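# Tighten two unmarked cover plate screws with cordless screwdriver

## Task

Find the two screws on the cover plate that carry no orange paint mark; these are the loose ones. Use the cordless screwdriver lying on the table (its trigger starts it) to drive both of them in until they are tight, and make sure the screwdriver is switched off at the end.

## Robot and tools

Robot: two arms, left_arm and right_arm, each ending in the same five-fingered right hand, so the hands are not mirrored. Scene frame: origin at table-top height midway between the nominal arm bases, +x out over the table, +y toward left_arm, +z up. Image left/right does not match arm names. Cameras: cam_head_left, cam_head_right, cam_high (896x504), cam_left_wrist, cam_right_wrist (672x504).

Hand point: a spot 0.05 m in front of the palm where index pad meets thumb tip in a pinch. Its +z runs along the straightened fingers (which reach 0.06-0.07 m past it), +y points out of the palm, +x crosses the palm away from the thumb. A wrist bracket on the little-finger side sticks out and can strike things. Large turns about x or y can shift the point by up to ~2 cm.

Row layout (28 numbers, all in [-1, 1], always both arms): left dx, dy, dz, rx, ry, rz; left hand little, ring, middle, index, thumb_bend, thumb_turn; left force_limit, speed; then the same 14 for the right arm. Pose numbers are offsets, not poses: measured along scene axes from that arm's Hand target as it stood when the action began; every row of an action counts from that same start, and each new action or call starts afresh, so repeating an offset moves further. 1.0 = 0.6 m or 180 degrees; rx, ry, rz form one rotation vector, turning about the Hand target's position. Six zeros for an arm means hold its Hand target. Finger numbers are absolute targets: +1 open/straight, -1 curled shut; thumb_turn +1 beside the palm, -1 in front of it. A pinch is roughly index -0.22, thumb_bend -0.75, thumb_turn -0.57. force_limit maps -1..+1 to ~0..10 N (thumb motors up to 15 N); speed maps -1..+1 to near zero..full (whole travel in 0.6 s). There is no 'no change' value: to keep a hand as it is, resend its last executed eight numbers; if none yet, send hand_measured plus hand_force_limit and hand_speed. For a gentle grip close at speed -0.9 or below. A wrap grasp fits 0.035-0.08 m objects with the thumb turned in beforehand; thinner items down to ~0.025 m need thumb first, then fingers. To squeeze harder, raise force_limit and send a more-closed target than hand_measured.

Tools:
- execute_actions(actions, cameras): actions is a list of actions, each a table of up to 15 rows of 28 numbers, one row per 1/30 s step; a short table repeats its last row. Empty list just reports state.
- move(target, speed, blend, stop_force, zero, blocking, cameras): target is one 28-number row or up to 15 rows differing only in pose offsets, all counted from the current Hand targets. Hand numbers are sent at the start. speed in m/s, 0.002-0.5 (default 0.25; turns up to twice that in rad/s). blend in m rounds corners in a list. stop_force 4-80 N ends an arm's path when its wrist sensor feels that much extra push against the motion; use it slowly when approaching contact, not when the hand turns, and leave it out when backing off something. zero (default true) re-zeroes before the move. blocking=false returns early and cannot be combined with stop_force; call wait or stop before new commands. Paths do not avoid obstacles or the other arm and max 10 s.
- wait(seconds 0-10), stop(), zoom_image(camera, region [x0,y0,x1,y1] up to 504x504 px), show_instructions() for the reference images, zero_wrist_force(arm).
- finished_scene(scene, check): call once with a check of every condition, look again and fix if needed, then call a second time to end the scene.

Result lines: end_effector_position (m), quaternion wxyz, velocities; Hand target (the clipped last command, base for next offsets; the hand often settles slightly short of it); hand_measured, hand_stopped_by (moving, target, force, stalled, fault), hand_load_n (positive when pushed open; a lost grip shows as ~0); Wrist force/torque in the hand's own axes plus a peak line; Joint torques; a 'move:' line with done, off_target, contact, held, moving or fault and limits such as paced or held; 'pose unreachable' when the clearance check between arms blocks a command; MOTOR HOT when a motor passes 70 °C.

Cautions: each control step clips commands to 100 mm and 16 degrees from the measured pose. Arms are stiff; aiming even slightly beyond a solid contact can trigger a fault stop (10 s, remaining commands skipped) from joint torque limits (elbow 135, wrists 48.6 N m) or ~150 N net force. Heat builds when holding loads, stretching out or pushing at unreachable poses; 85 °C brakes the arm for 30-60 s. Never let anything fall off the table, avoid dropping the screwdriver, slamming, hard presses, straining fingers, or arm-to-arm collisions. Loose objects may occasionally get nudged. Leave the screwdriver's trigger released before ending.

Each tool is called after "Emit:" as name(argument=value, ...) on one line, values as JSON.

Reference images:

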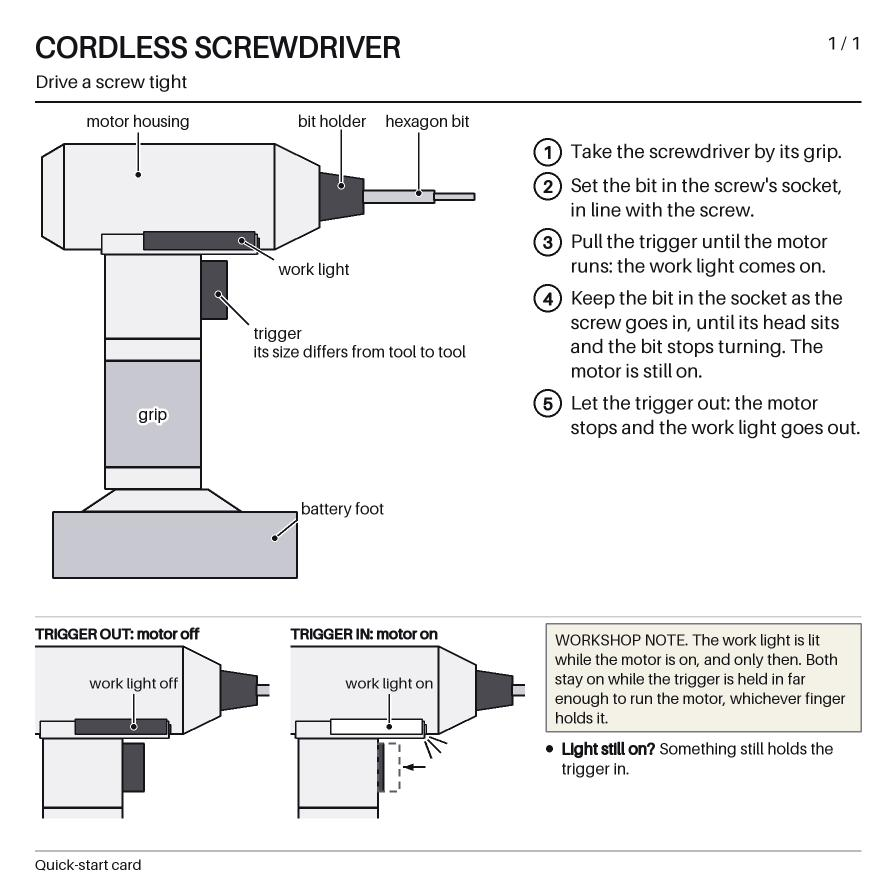

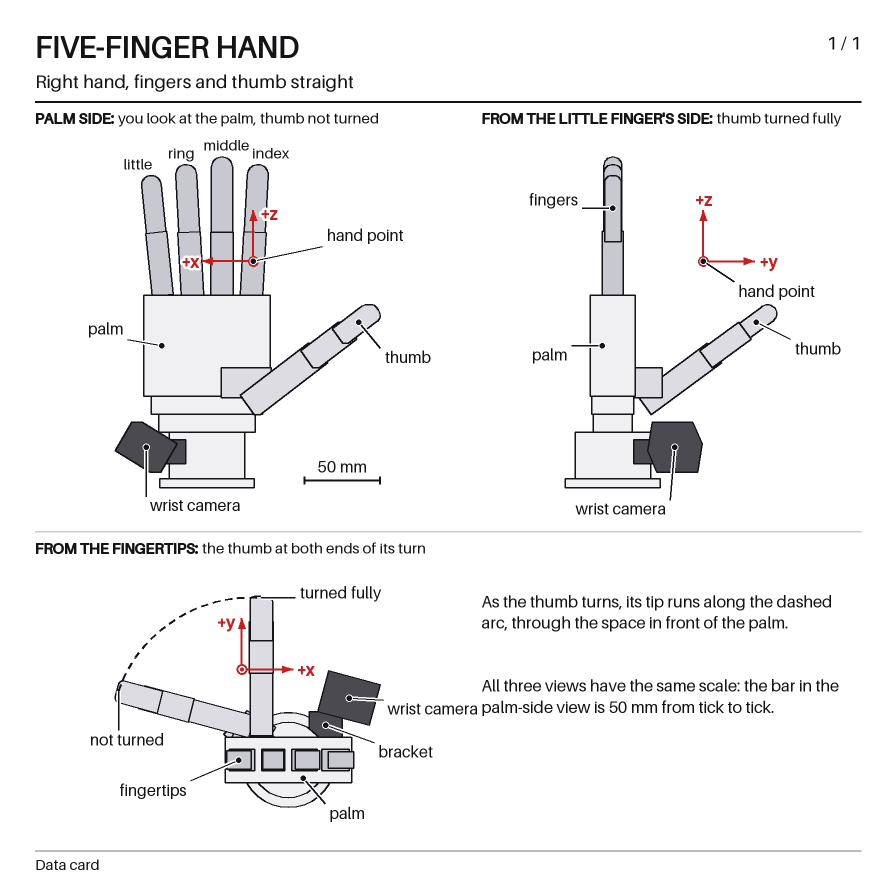

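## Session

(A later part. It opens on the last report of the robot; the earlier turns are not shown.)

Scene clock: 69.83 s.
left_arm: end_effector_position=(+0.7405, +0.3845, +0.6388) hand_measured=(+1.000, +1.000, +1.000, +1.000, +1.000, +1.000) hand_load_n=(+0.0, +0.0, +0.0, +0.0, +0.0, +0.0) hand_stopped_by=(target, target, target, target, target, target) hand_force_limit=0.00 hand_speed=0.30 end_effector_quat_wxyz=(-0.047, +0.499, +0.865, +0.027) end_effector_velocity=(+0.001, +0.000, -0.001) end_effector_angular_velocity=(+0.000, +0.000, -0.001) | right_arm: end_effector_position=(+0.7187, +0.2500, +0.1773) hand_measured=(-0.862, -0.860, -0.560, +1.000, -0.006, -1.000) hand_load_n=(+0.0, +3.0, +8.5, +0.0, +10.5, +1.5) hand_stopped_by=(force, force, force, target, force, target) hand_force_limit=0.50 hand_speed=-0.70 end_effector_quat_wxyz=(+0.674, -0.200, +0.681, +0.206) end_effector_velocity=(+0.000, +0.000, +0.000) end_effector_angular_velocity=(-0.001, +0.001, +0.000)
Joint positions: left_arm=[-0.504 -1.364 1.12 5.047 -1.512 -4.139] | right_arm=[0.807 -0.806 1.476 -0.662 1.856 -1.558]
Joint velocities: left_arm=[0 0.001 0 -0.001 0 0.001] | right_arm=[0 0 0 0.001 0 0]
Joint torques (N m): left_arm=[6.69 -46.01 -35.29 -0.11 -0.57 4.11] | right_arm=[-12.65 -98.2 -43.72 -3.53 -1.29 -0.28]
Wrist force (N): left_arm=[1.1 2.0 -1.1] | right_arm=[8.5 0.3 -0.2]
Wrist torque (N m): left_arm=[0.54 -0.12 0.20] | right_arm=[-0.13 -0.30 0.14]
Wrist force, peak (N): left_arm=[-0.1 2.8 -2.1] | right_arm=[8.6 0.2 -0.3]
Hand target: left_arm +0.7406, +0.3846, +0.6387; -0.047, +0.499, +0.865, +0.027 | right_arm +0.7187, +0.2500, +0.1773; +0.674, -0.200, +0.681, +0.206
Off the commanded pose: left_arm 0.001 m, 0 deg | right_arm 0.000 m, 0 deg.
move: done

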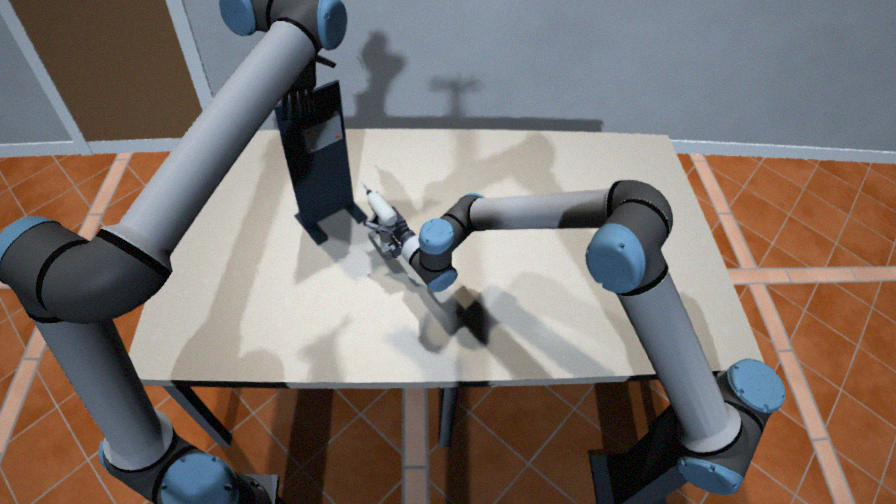

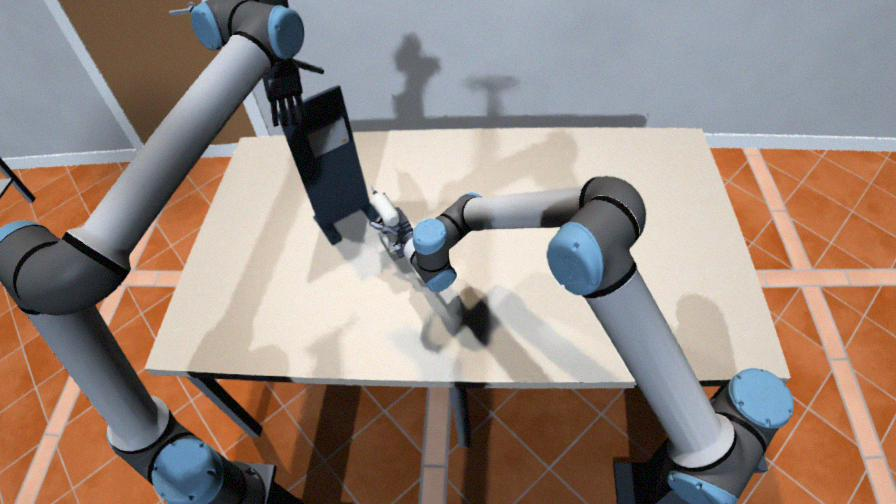

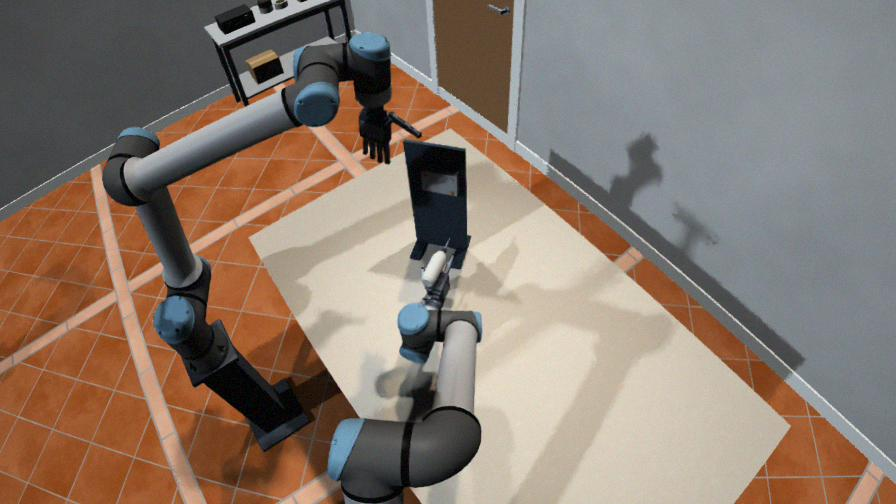

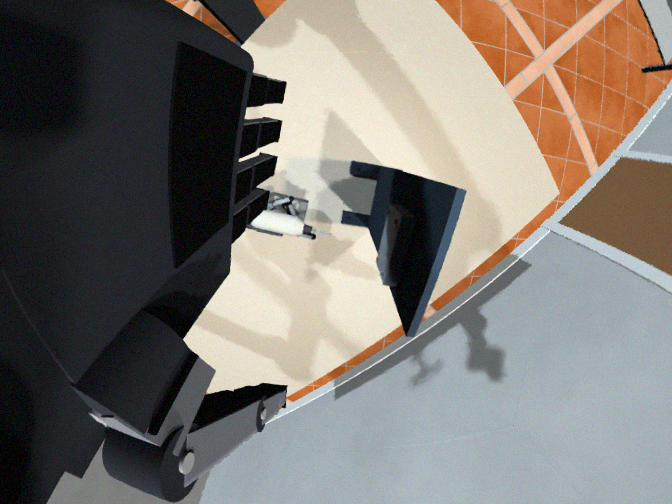

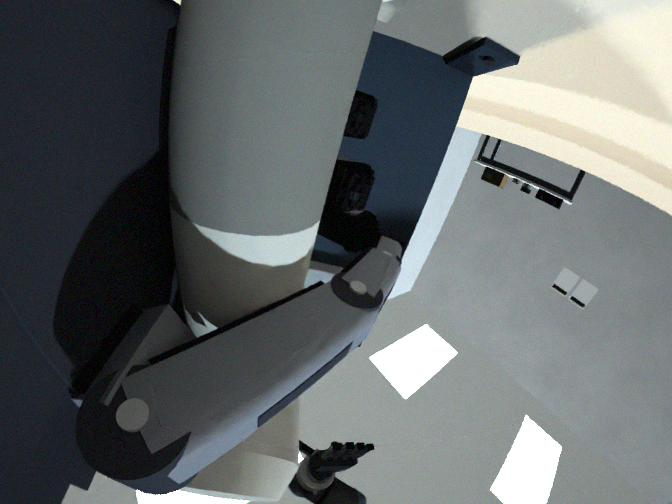

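Emit:
move(target=[0,0,0,0,0,0,1,1,1,1,1,1,0,0.3,-0.0217,-0.0125,0.29,0,0,0,-0.98,-0.98,-0.98,1,-0.98,-1,0.5,-0.7], speed=0.12)

Emit:
zoom_image(camera="cam_left_wrist", region=[230, 140, 480, 345])

Scene clock: 72.50 s.
left_arm: end_effector_position=(+0.7406, +0.3846, +0.6387) hand_measured=(+1.000, +1.000, +1.000, +1.000, +1.000, +1.000) hand_load_n=(+0.0, +0.0, +0.0, +0.0, +0.0, +0.0) hand_stopped_by=(target, target, target, target, target, target) hand_force_limit=0.00 hand_speed=0.30 end_effector_quat_wxyz=(-0.047, +0.499, +0.865, +0.027) end_effector_velocity=(+0.000, +0.000, -0.001) end_effector_angular_velocity=(+0.000, +0.001, +0.001) | right_arm: end_effector_position=(+0.7056, +0.2423, +0.3512) hand_measured=(-0.862, -0.860, -0.560, +1.000, -0.006, -1.000) hand_load_n=(+0.0, +3.0, +9.0, +0.0, +10.5, +1.5) hand_stopped_by=(force, force, force, target, force, target) hand_force_limit=0.50 hand_speed=-0.70 end_effector_quat_wxyz=(+0.674, -0.200, +0.681, +0.206) end_effector_velocity=(+0.000, +0.000, -0.004) end_effector_angular_velocity=(+0.000, +0.001, +0.000)
Joint positions: left_arm=[-0.504 -1.364 1.12 5.047 -1.512 -4.139] | right_arm=[0.813 -0.976 1.422 -0.437 1.862 -1.558]
Joint velocities: left_arm=[0 0.001 0 0 0 -0.001] | right_arm=[0 0.004 0.002 -0.005 0 0]
Joint torques (N m): left_arm=[6.22 -39.06 -36.38 -2.68 0.98 4.37] | right_arm=[7.87 -94.13 -39.22 -7.53 1.44 0.98]
Wrist force (N): left_arm=[1.0 2.1 -1.9] | right_arm=[8.4 0.6 -0.3]
Wrist torque (N m): left_arm=[0.60 -0.08 0.19] | right_arm=[-0.07 -0.29 0.16]
Wrist force, peak (N): left_arm=[1.1 2.1 -2.0] | right_arm=[11.2 -0.2 -0.1]
Hand target: left_arm +0.7406, +0.3846, +0.6387; -0.047, +0.499, +0.865, +0.027 | right_arm +0.7057, +0.2423, +0.3512; +0.674, -0.200, +0.681, +0.206
Off the commanded pose: left_arm 0.000 m, 0 deg | right_arm 0.000 m, 0 deg.
move: done

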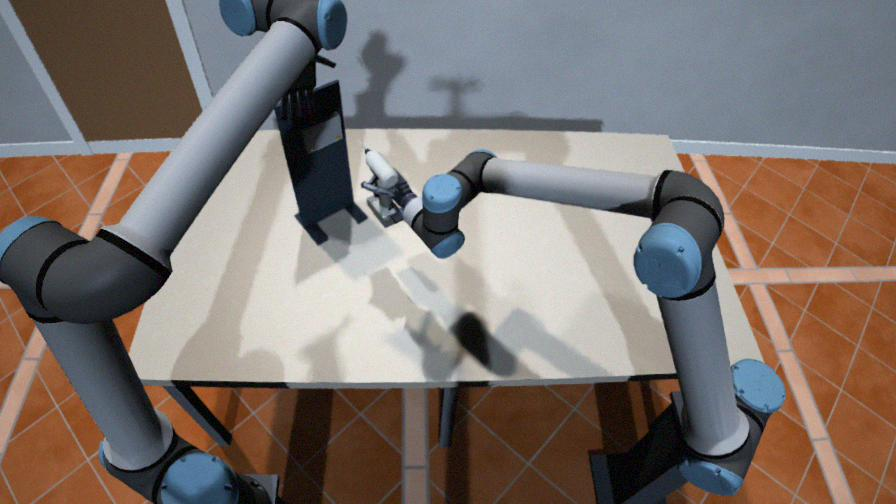

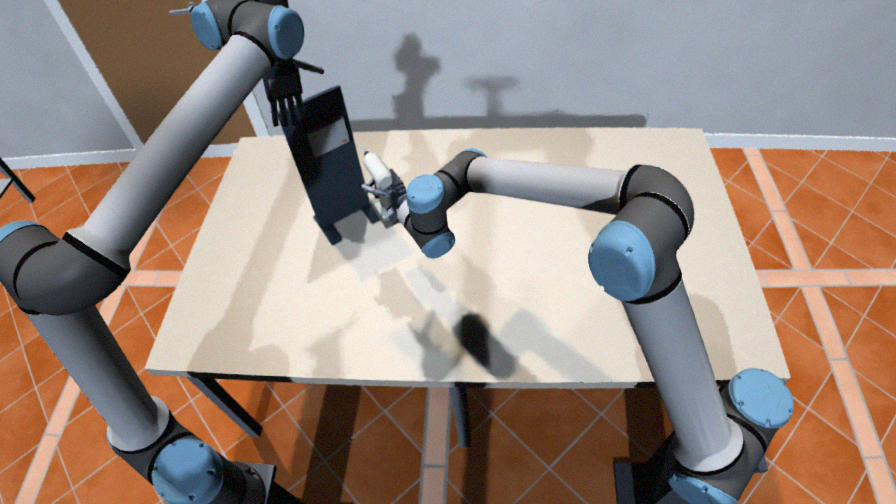

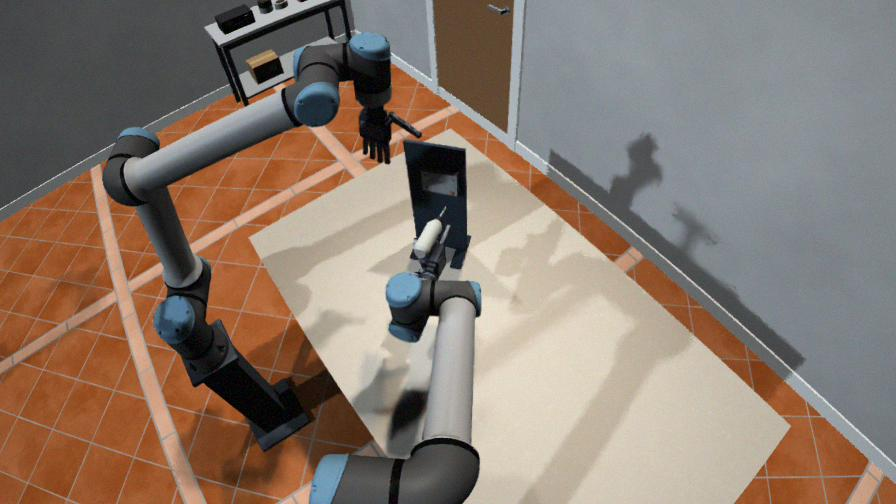

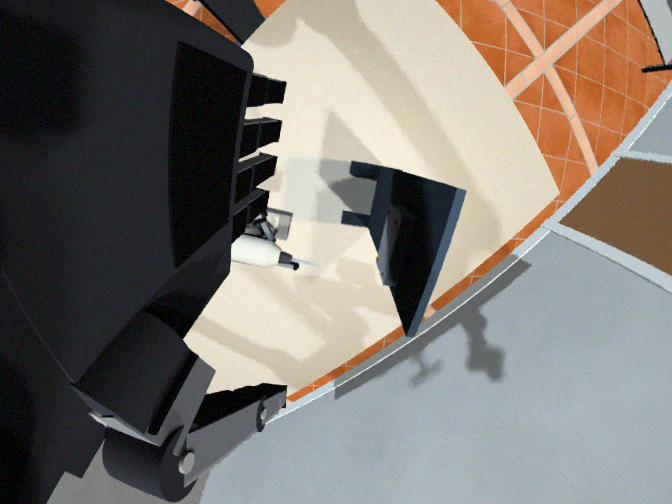

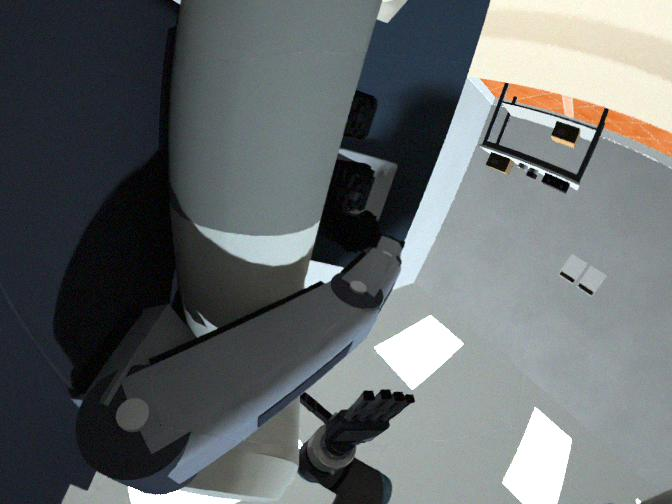

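Scaled by 2.016 from the camera's 672x504 image, which has a finer 960x720 frame.

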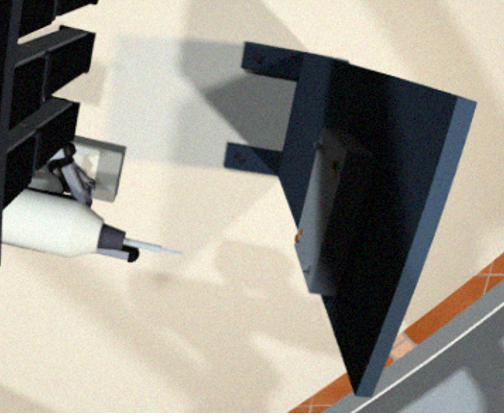

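Emit:
zoom_image(camera="cam_left_wrist", region=[280, 190, 420, 300])

Scaled by 3.600 from the camera's 672x504 image, which has a finer 960x720 frame.

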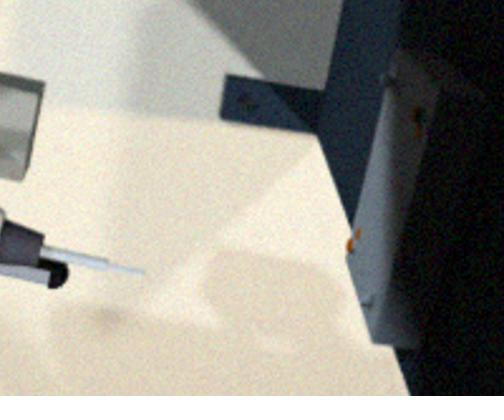

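Emit:
move(target=[[-0.04,0.109,-0.1,-0.1,-0.058,0,1,1,1,1,1,1,0,0.3,0,0,0,0,0,0,-0.98,-0.98,-0.98,1,-0.98,-1,0.5,-0.7],[-0.079,0.109,-0.29,-0.2405,-0.139,0,1,1,1,1,1,1,0,0.3,0,0,0,0,0,0,-0.98,-0.98,-0.98,1,-0.98,-1,0.5,-0.7]], speed=0.25, blend=0.04)

Emit:
zoom_image(camera="cam_left_wrist", region=[280, 100, 480, 300])

Scene clock: 75.63 s.
left_arm: end_effector_position=(+0.6930, +0.4508, +0.4653) hand_measured=(+1.000, +1.000, +1.000, +1.000, +1.000, +1.000) hand_load_n=(+0.0, +0.0, +0.0, +0.0, +0.0, +0.0) hand_stopped_by=(target, target, target, target, target, target) hand_force_limit=0.00 hand_speed=0.30 end_effector_quat_wxyz=(+0.323, +0.464, +0.804, -0.187) end_effector_velocity=(+0.000, +0.000, +0.001) end_effector_angular_velocity=(-0.002, -0.003, +0.001) | right_arm: end_effector_position=(+0.7057, +0.2423, +0.3512) hand_measured=(-0.862, -0.860, -0.560, +1.000, -0.006, -1.000) hand_load_n=(+0.0, +3.0, +9.0, +0.0, +10.5, +1.5) hand_stopped_by=(force, force, force, target, force, target) hand_force_limit=0.50 hand_speed=-0.70 end_effector_quat_wxyz=(+0.674, -0.200, +0.681, +0.206) end_effector_velocity=(+0.000, +0.000, +0.001) end_effector_angular_velocity=(+0.000, +0.000, +0.000)
Joint positions: left_arm=[-0.25 -1.585 1.983 3.741 -2.107 -4.043] | right_arm=[0.813 -0.976 1.422 -0.437 1.862 -1.558]
Joint velocities: left_arm=[0 0 0 -0.004 -0.001 -0.002] | right_arm=[0 -0.001 0 0.001 0 0]
Joint torques (N m): left_arm=[-9.19 -55.85 -41.12 -7.15 -2.03 4.08] | right_arm=[-13.29 -106.69 -43.04 -1.96 -0.16 1.43]
Wrist force (N): left_arm=[-1.4 2.4 -1.7] | right_arm=[8.1 0.1 -0.4]
Wrist torque (N m): left_arm=[0.62 0.38 -0.06] | right_arm=[-0.14 -0.25 0.13]
Wrist force, peak (N): left_arm=[-1.7 2.6 -1.7] | right_arm=[8.6 0.1 -0.4]
Hand target: left_arm +0.6929, +0.4507, +0.4654; +0.323, +0.464, +0.804, -0.187 | right_arm +0.7057, +0.2423, +0.3512; +0.674, -0.200, +0.681, +0.206
Off the commanded pose: left_arm 0.001 m, 0 deg | right_arm 0.000 m, 0 deg.
move: done

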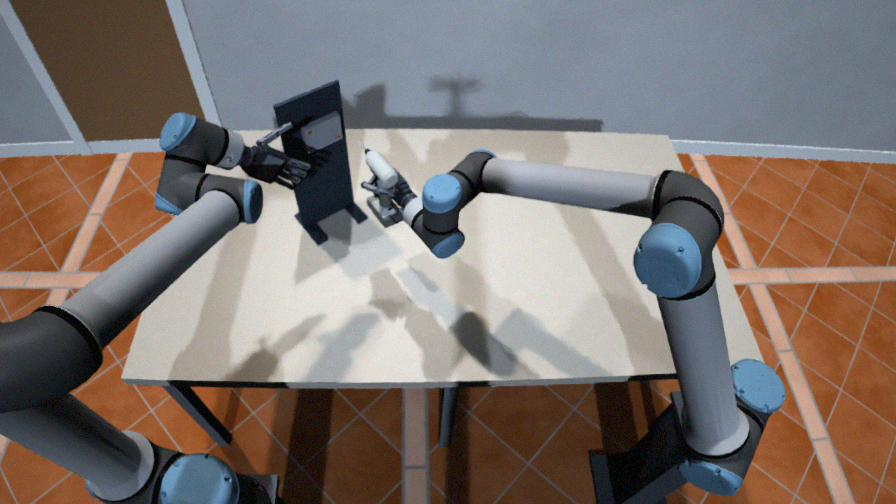

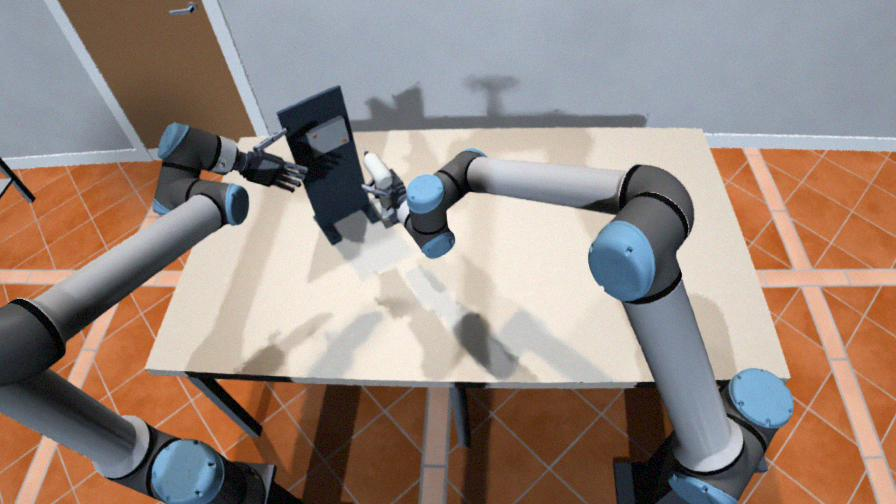

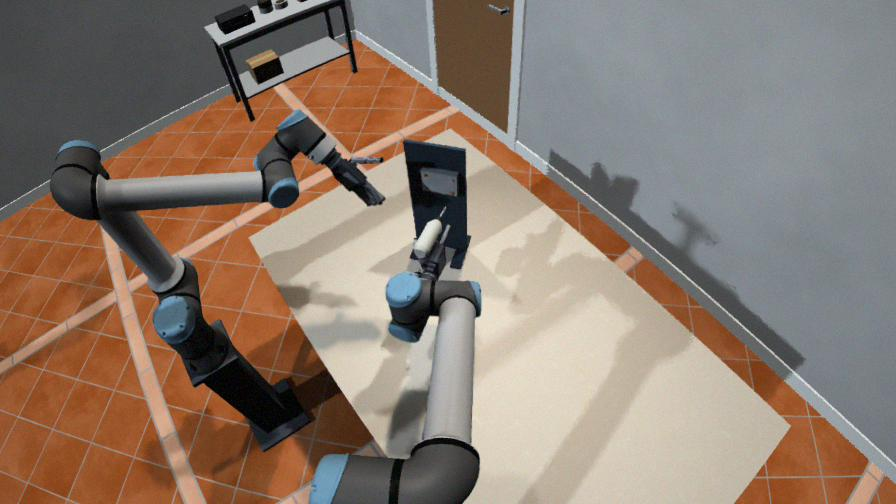

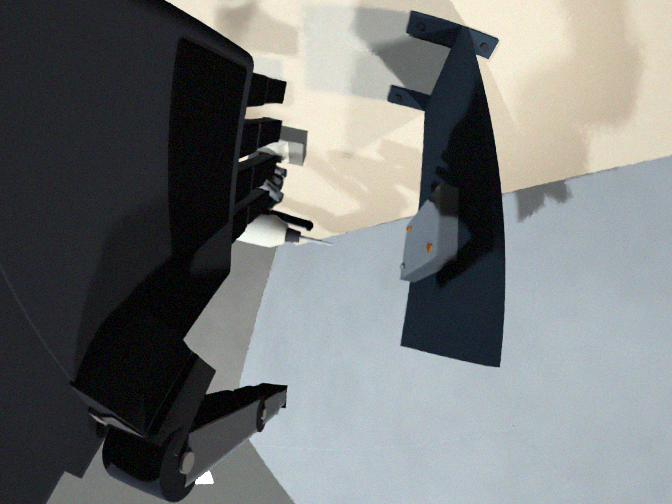

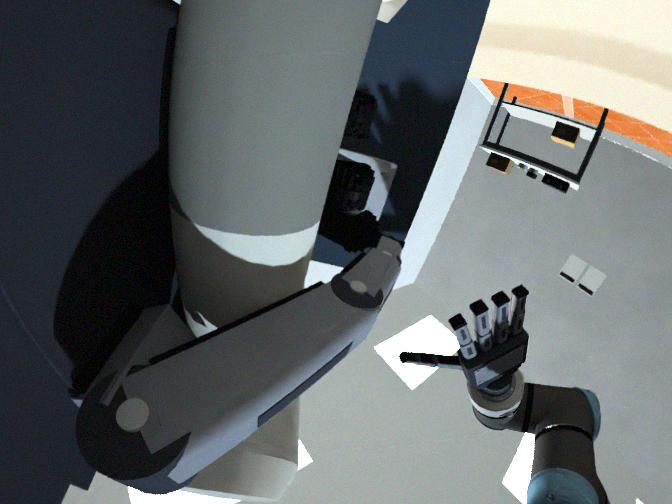

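Scaled by 2.520 from the camera's 672x504 image, which has a finer 960x720 frame.

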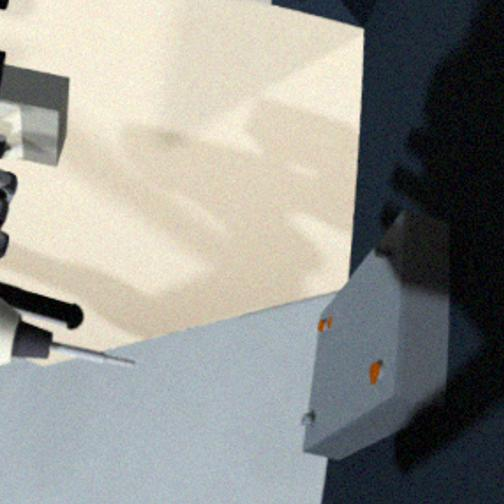

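Emit:
move(target=[0,0,0,0,0,0,1,1,1,1,1,1,0,0.3,0.058,0.0667,0.015,0.0108,-0.0194,0,-0.98,-0.98,-0.98,1,-0.98,-1,0.5,-0.7], speed=0.08, stop_force=6)

Emit:
zoom_image(camera="cam_left_wrist", region=[300, 160, 460, 300])

Scene clock: 77.93 s.
left_arm: end_effector_position=(+0.6929, +0.4507, +0.4654) hand_measured=(+1.000, +1.000, +1.000, +1.000, +1.000, +1.000) hand_load_n=(+0.0, +0.0, +0.0, +0.0, +0.0, +0.0) hand_stopped_by=(target, target, target, target, target, target) hand_force_limit=0.00 hand_speed=0.30 end_effector_quat_wxyz=(+0.323, +0.464, +0.804, -0.187) end_effector_velocity=(+0.000, -0.001, +0.000) end_effector_angular_velocity=(+0.000, +0.000, -0.001) | right_arm: end_effector_position=(+0.7405, +0.2824, +0.3602) hand_measured=(-0.862, -0.860, -0.560, +1.000, -0.006, -1.000) hand_load_n=(+0.0, +3.0, +8.5, +0.0, +10.5, +1.5) hand_stopped_by=(force, force, force, target, force, target) hand_force_limit=0.50 hand_speed=-0.70 end_effector_quat_wxyz=(+0.697, -0.195, +0.657, +0.211) end_effector_velocity=(+0.000, +0.000, -0.002) end_effector_angular_velocity=(-0.001, +0.001, +0.000)
Joint positions: left_arm=[-0.25 -1.585 1.983 3.741 -2.108 -4.043] | right_arm=[0.811 -0.899 1.309 -0.474 1.859 -1.584]
Joint velocities: left_arm=[-0.001 0 0 0 0 0] | right_arm=[0 0.002 0 0 0 0]
Joint torques (N m): left_arm=[-11.25 -56.5 -36.69 -4.27 -2.84 4.13] | right_arm=[2.83 -108.33 -51.1 -1.99 1.15 2.14]
Wrist force (N): left_arm=[-1.1 2.5 -1.9] | right_arm=[8.1 0.3 -0.6]
Wrist torque (N m): left_arm=[0.65 0.34 -0.04] | right_arm=[-0.09 -0.23 0.13]
Wrist force, peak (N): left_arm=[-1.5 2.7 -1.5] | right_arm=[8.3 -0.4 -2.1]
Hand target: left_arm +0.6929, +0.4507, +0.4654; +0.323, +0.464, +0.804, -0.187 | right_arm +0.7405, +0.2824, +0.3603; +0.697, -0.195, +0.657, +0.211
Off the commanded pose: left_arm 0.000 m, 0 deg | right_arm 0.000 m, 0 deg.
move: done

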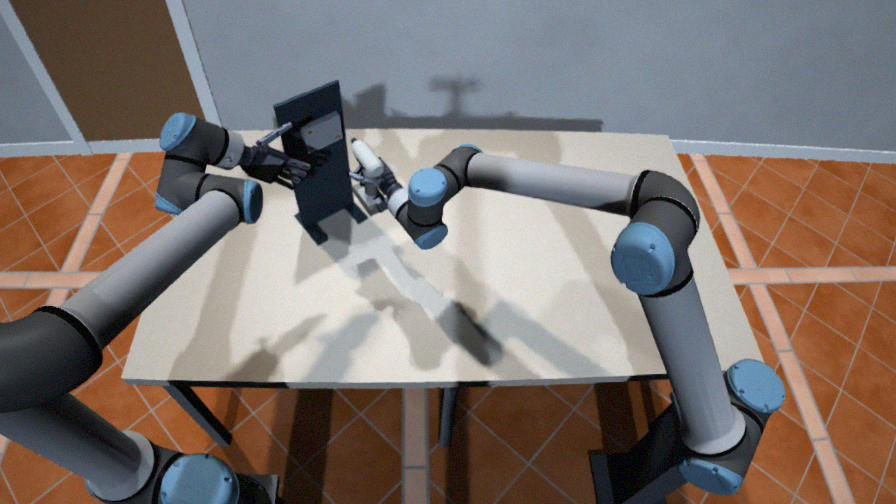

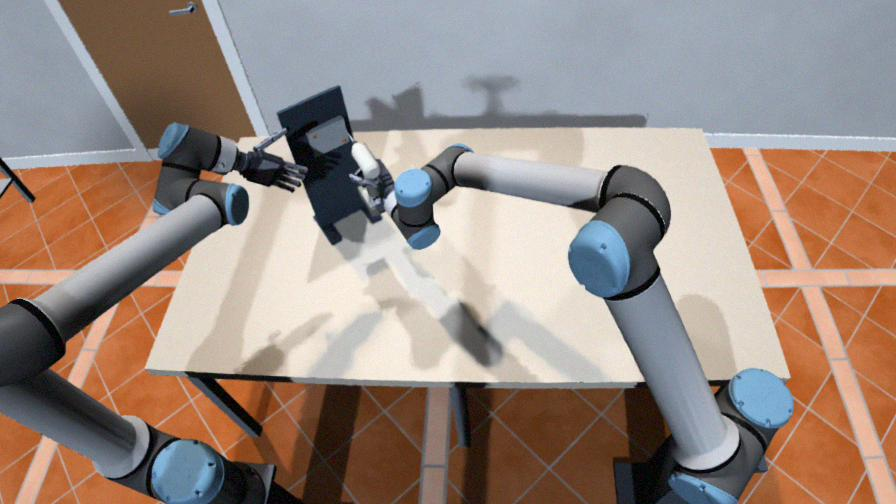

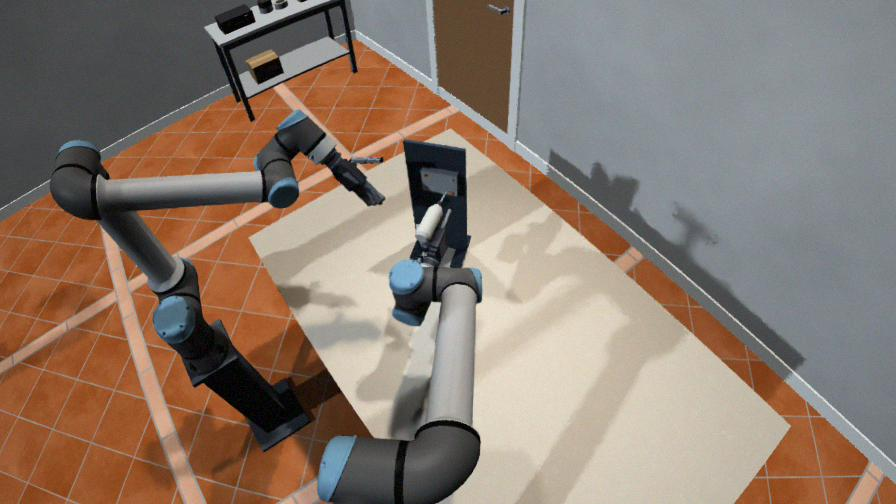

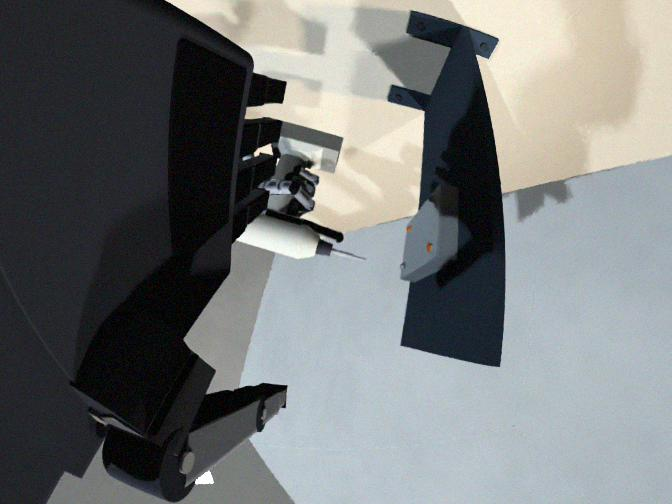

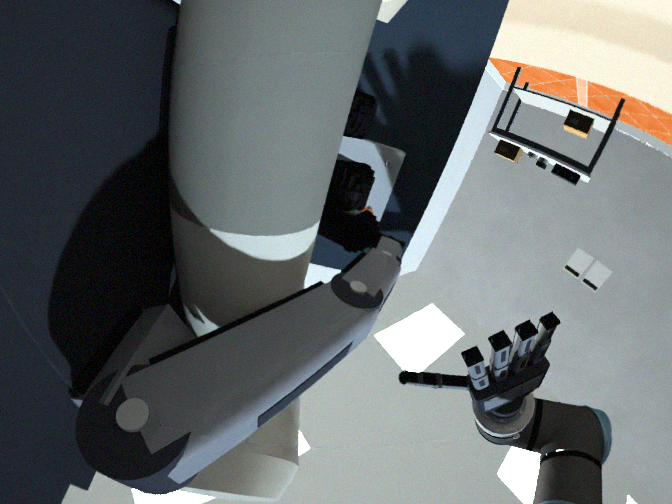

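Scaled by 3.150 from the camera's 672x504 image, which has a finer 960x720 frame.

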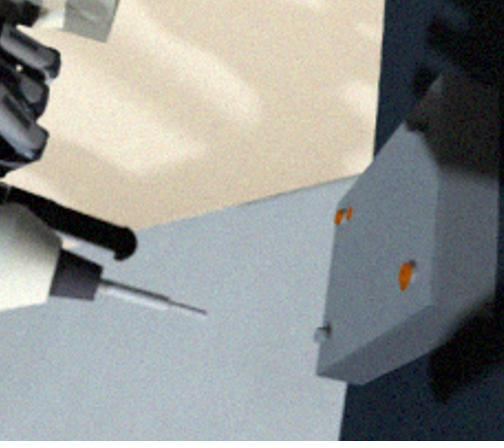

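Emit:
zoom_image(camera="cam_left_wrist", region=[320, 215, 460, 295])

Scaled by 3.600 from the camera's 672x504 image, which has a finer 960x720 frame.

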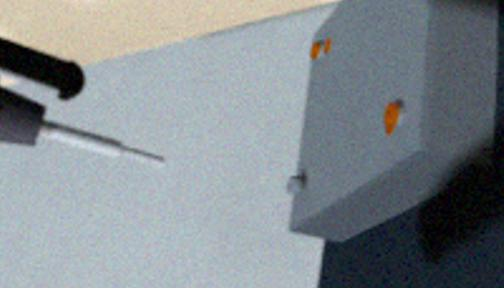

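Emit:
move(target=[0,0,0,0,0,0,1,1,1,1,1,1,0,0.3,0.01,0.006,0,-0.0067,0.0121,0,-0.98,-0.98,-0.98,1,-0.98,-1,0.5,-0.7], speed=0.08, stop_force=6, cameras=["cam_left_wrist","cam_high","cam_head_right"])

Emit:
zoom_image(camera="cam_left_wrist", region=[320, 215, 460, 295])

Emit:
zoom_image(camera="cam_high", region=[400, 160, 480, 250])

Emit:
zoom_image(camera="cam_head_right", region=[290, 100, 400, 220])

Scene clock: 80.17 s.
left_arm: end_effector_position=(+0.6929, +0.4507, +0.4654) hand_measured=(+1.000, +1.000, +1.000, +1.000, +1.000, +1.000) hand_load_n=(+0.0, +0.0, +0.0, +0.0, +0.0, +0.0) hand_stopped_by=(target, target, target, target, target, target) hand_force_limit=0.00 hand_speed=0.30 end_effector_quat_wxyz=(+0.323, +0.464, +0.804, -0.187) end_effector_velocity=(+0.000, +0.000, +0.000) end_effector_angular_velocity=(+0.000, -0.001, +0.000) | right_arm: end_effector_position=(+0.7465, +0.2860, +0.3603) hand_measured=(-0.862, -0.860, -0.560, +1.000, -0.006, -1.000) hand_load_n=(+0.0, +3.5, +8.5, +0.0, +10.0, +1.5) hand_stopped_by=(force, force, force, target, force, target) hand_force_limit=0.50 hand_speed=-0.70 end_effector_quat_wxyz=(+0.683, -0.198, +0.672, +0.208) end_effector_velocity=(+0.000, +0.000, +0.002) end_effector_angular_velocity=(+0.001, -0.001, +0.000)
Joint positions: left_arm=[-0.25 -1.585 1.983 3.741 -2.108 -4.043] | right_arm=[0.809 -0.891 1.273 -0.401 1.858 -1.568]
Joint velocities: left_arm=[0 0 0 -0.001 0 0.001] | right_arm=[0 -0.001 0 -0.001 0 0]
Joint torques (N m): left_arm=[-11.06 -57.41 -44.18 -1.65 -2.4 4.02] | right_arm=[-5.73 -118.37 -41.59 -3.71 0.94 -1.93]
Wrist force (N): left_arm=[-1.3 2.5 -1.5] | right_arm=[8.2 0.1 -0.2]
Wrist torque (N m): left_arm=[0.63 0.36 -0.06] | right_arm=[-0.16 -0.26 0.13]
Wrist force, peak (N): left_arm=[-1.8 2.9 -1.7] | right_arm=[8.4 0.4 -1.2]
Hand target: left_arm +0.6929, +0.4507, +0.4654; +0.323, +0.464, +0.804, -0.187 | right_arm +0.7465, +0.2860, +0.3603; +0.683, -0.198, +0.672, +0.208
Off the commanded pose: left_arm 0.000 m, 0 deg | right_arm 0.000 m, 0 deg.
move: done
Images, in order (width x height): cam_head_right 896x504, cam_high 896x504, cam_left_wrist 672x504.

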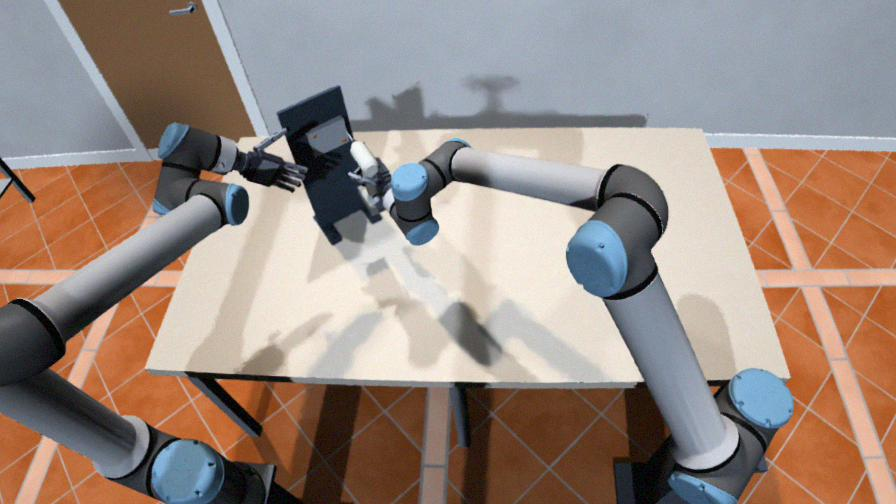

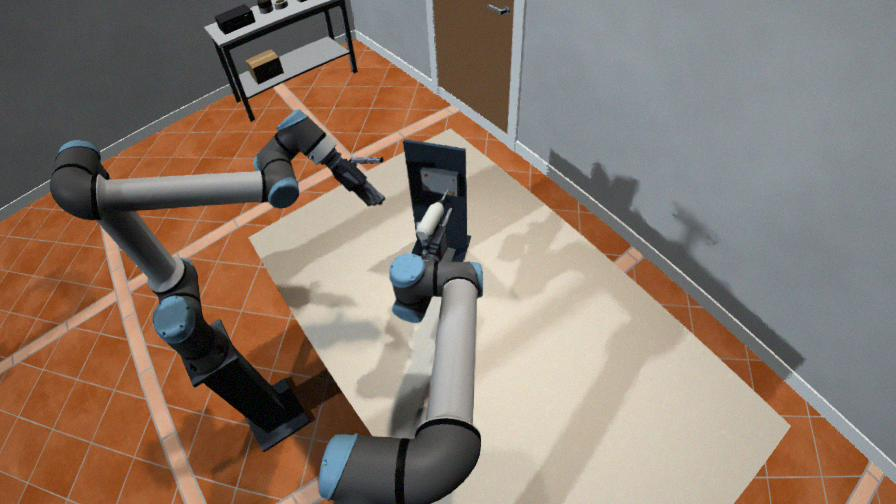

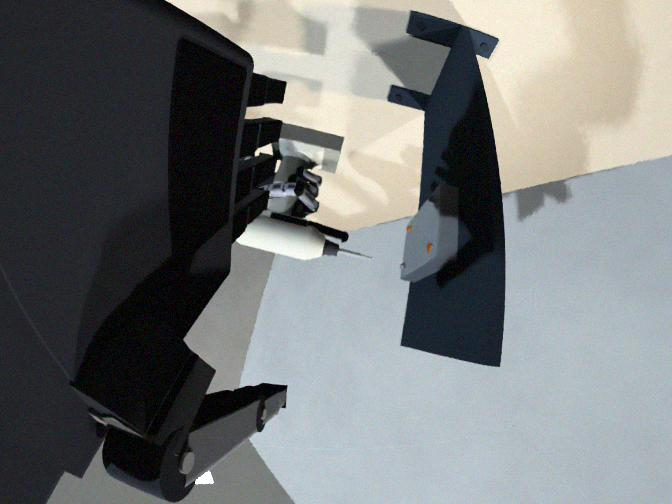

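Scaled by 3.600 from the camera's 672x504 image, which has a finer 960x720 frame.

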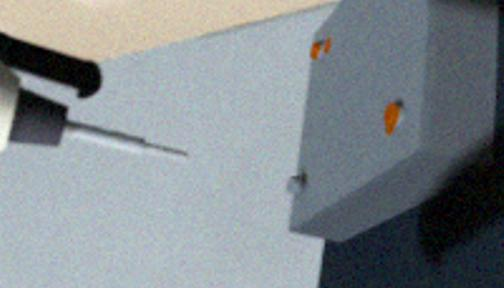

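Scaled by 5.600.

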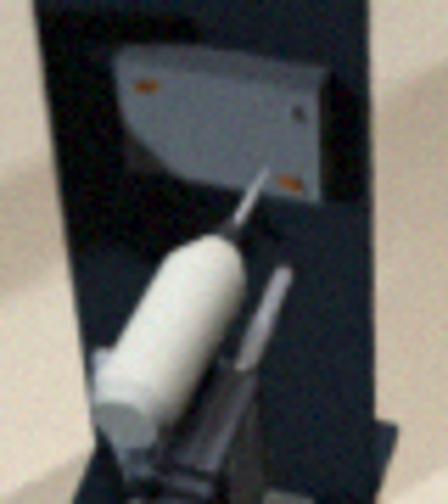

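Scaled by 4.200.

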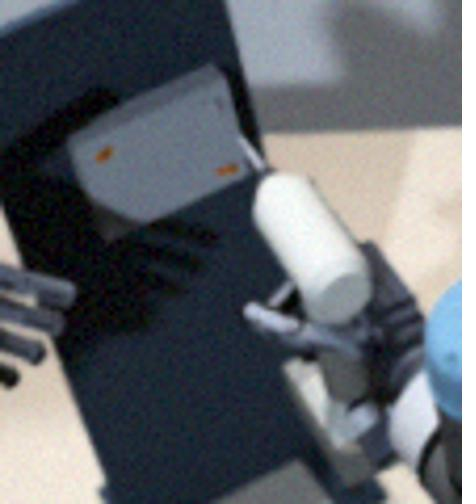

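Emit:
move(target=[0,0,0,0,0,0,1,1,1,1,1,1,0,0.3,0.038,0.0173,0.0022,0,0,0,-0.98,-0.98,-0.98,1,-0.98,-1,0.5,-0.7], speed=0.05, stop_force=5, cameras=["cam_left_wrist","cam_high","cam_head_right"])

Emit:
zoom_image(camera="cam_left_wrist", region=[340, 225, 440, 295])

Emit:
zoom_image(camera="cam_high", region=[410, 160, 480, 230])

Emit:
zoom_image(camera="cam_head_right", region=[300, 100, 380, 180])

Scene clock: 82.27 s.
left_arm: end_effector_position=(+0.6929, +0.4507, +0.4654) hand_measured=(+1.000, +1.000, +1.000, +1.000, +1.000, +1.000) hand_load_n=(+0.0, +0.0, +0.0, +0.0, +0.0, +0.0) hand_stopped_by=(target, target, target, target, target, target) hand_force_limit=0.00 hand_speed=0.30 end_effector_quat_wxyz=(+0.323, +0.464, +0.804, -0.187) end_effector_velocity=(+0.000, -0.001, +0.000) end_effector_angular_velocity=(+0.001, -0.001, -0.002) | right_arm: end_effector_position=(+0.7693, +0.2964, +0.3616) hand_measured=(-0.862, -0.860, -0.560, +1.000, -0.006, -1.000) hand_load_n=(+0.0, +3.0, +8.5, +0.0, +10.0, +1.5) hand_stopped_by=(force, force, force, target, force, target) hand_force_limit=0.50 hand_speed=-0.70 end_effector_quat_wxyz=(+0.683, -0.198, +0.672, +0.208) end_effector_velocity=(-0.001, +0.000, +0.003) end_effector_angular_velocity=(+0.001, -0.001, +0.000)
Joint positions: left_arm=[-0.25 -1.585 1.983 3.741 -2.108 -4.043] | right_arm=[0.798 -0.858 1.214 -0.375 1.846 -1.567]
Joint velocities: left_arm=[-0.001 0 0 0 0 0.001] | right_arm=[0 -0.002 0 0.001 0 0]
Joint torques (N m): left_arm=[-11.69 -53.61 -52.61 -2.33 -2.02 3.47] | right_arm=[14.89 -122.2 -44.8 -6.41 2.09 2.21]
Wrist force (N): left_arm=[-1.2 2.3 -1.6] | right_arm=[7.8 -0.1 -0.5]
Wrist torque (N m): left_arm=[0.60 0.36 -0.06] | right_arm=[-0.17 -0.19 0.11]
Wrist force, peak (N): left_arm=[-1.3 2.9 -1.6] | right_arm=[8.6 0.3 -1.2]
Hand target: left_arm +0.6929, +0.4507, +0.4654; +0.323, +0.464, +0.804, -0.187 | right_arm +0.7693, +0.2964, +0.3616; +0.683, -0.198, +0.672, +0.208
Off the commanded pose: left_arm 0.000 m, 0 deg | right_arm 0.000 m, 0 deg.
move: done
Images, in order (width x height): cam_head_right 896x504, cam_high 896x504, cam_left_wrist 672x504.

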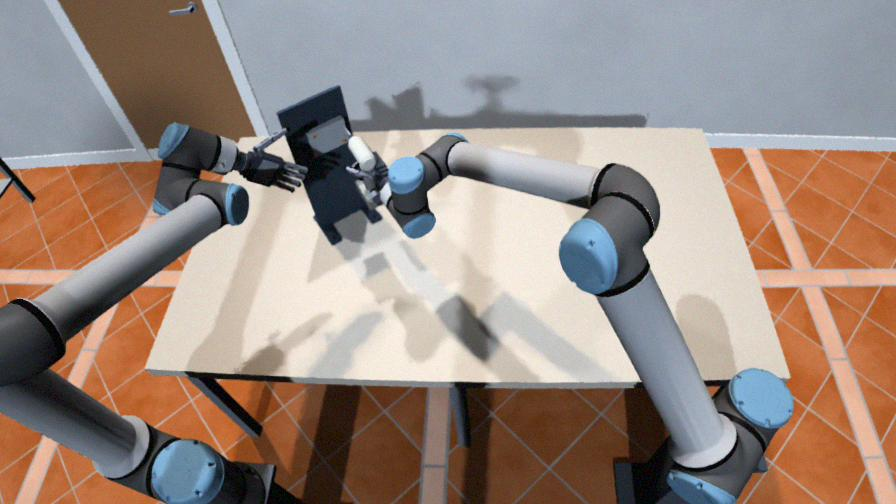

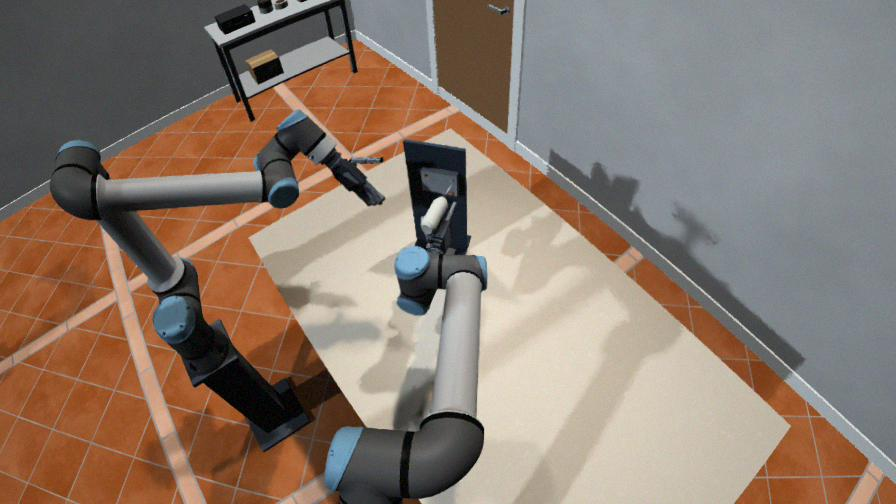

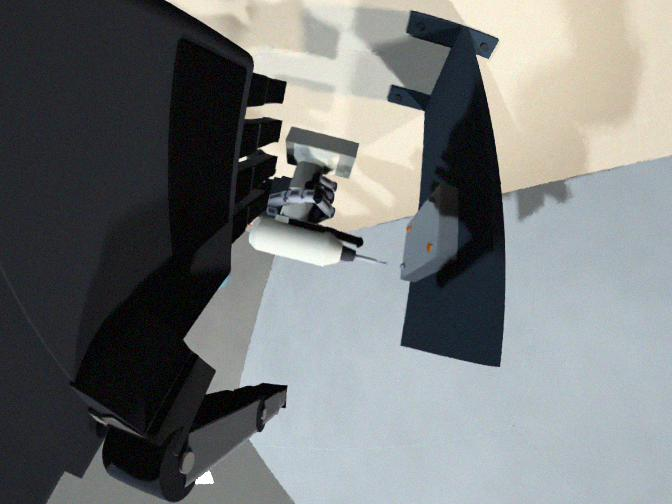

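Scaled by 5.040 from the camera's 672x504 image, which has a finer 960x720 frame.

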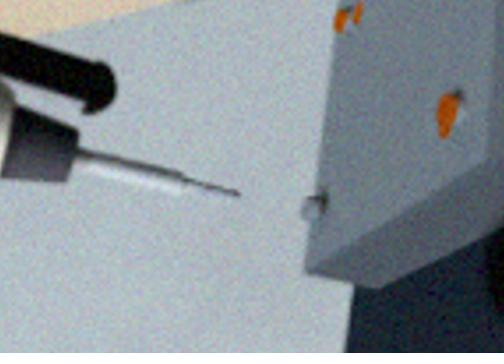

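Scaled by 7.200.

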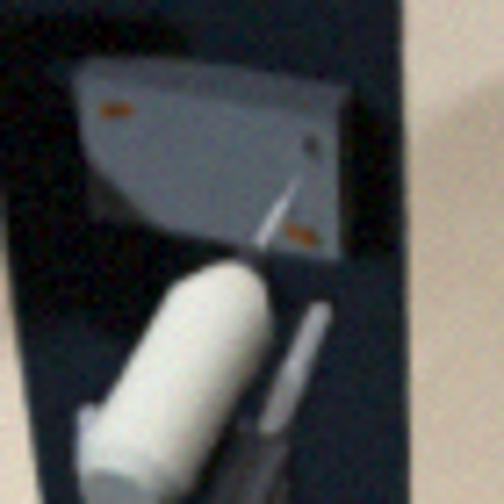

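Scaled by 6.300.

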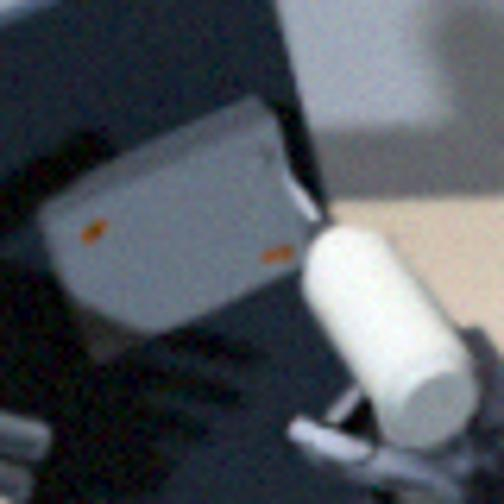

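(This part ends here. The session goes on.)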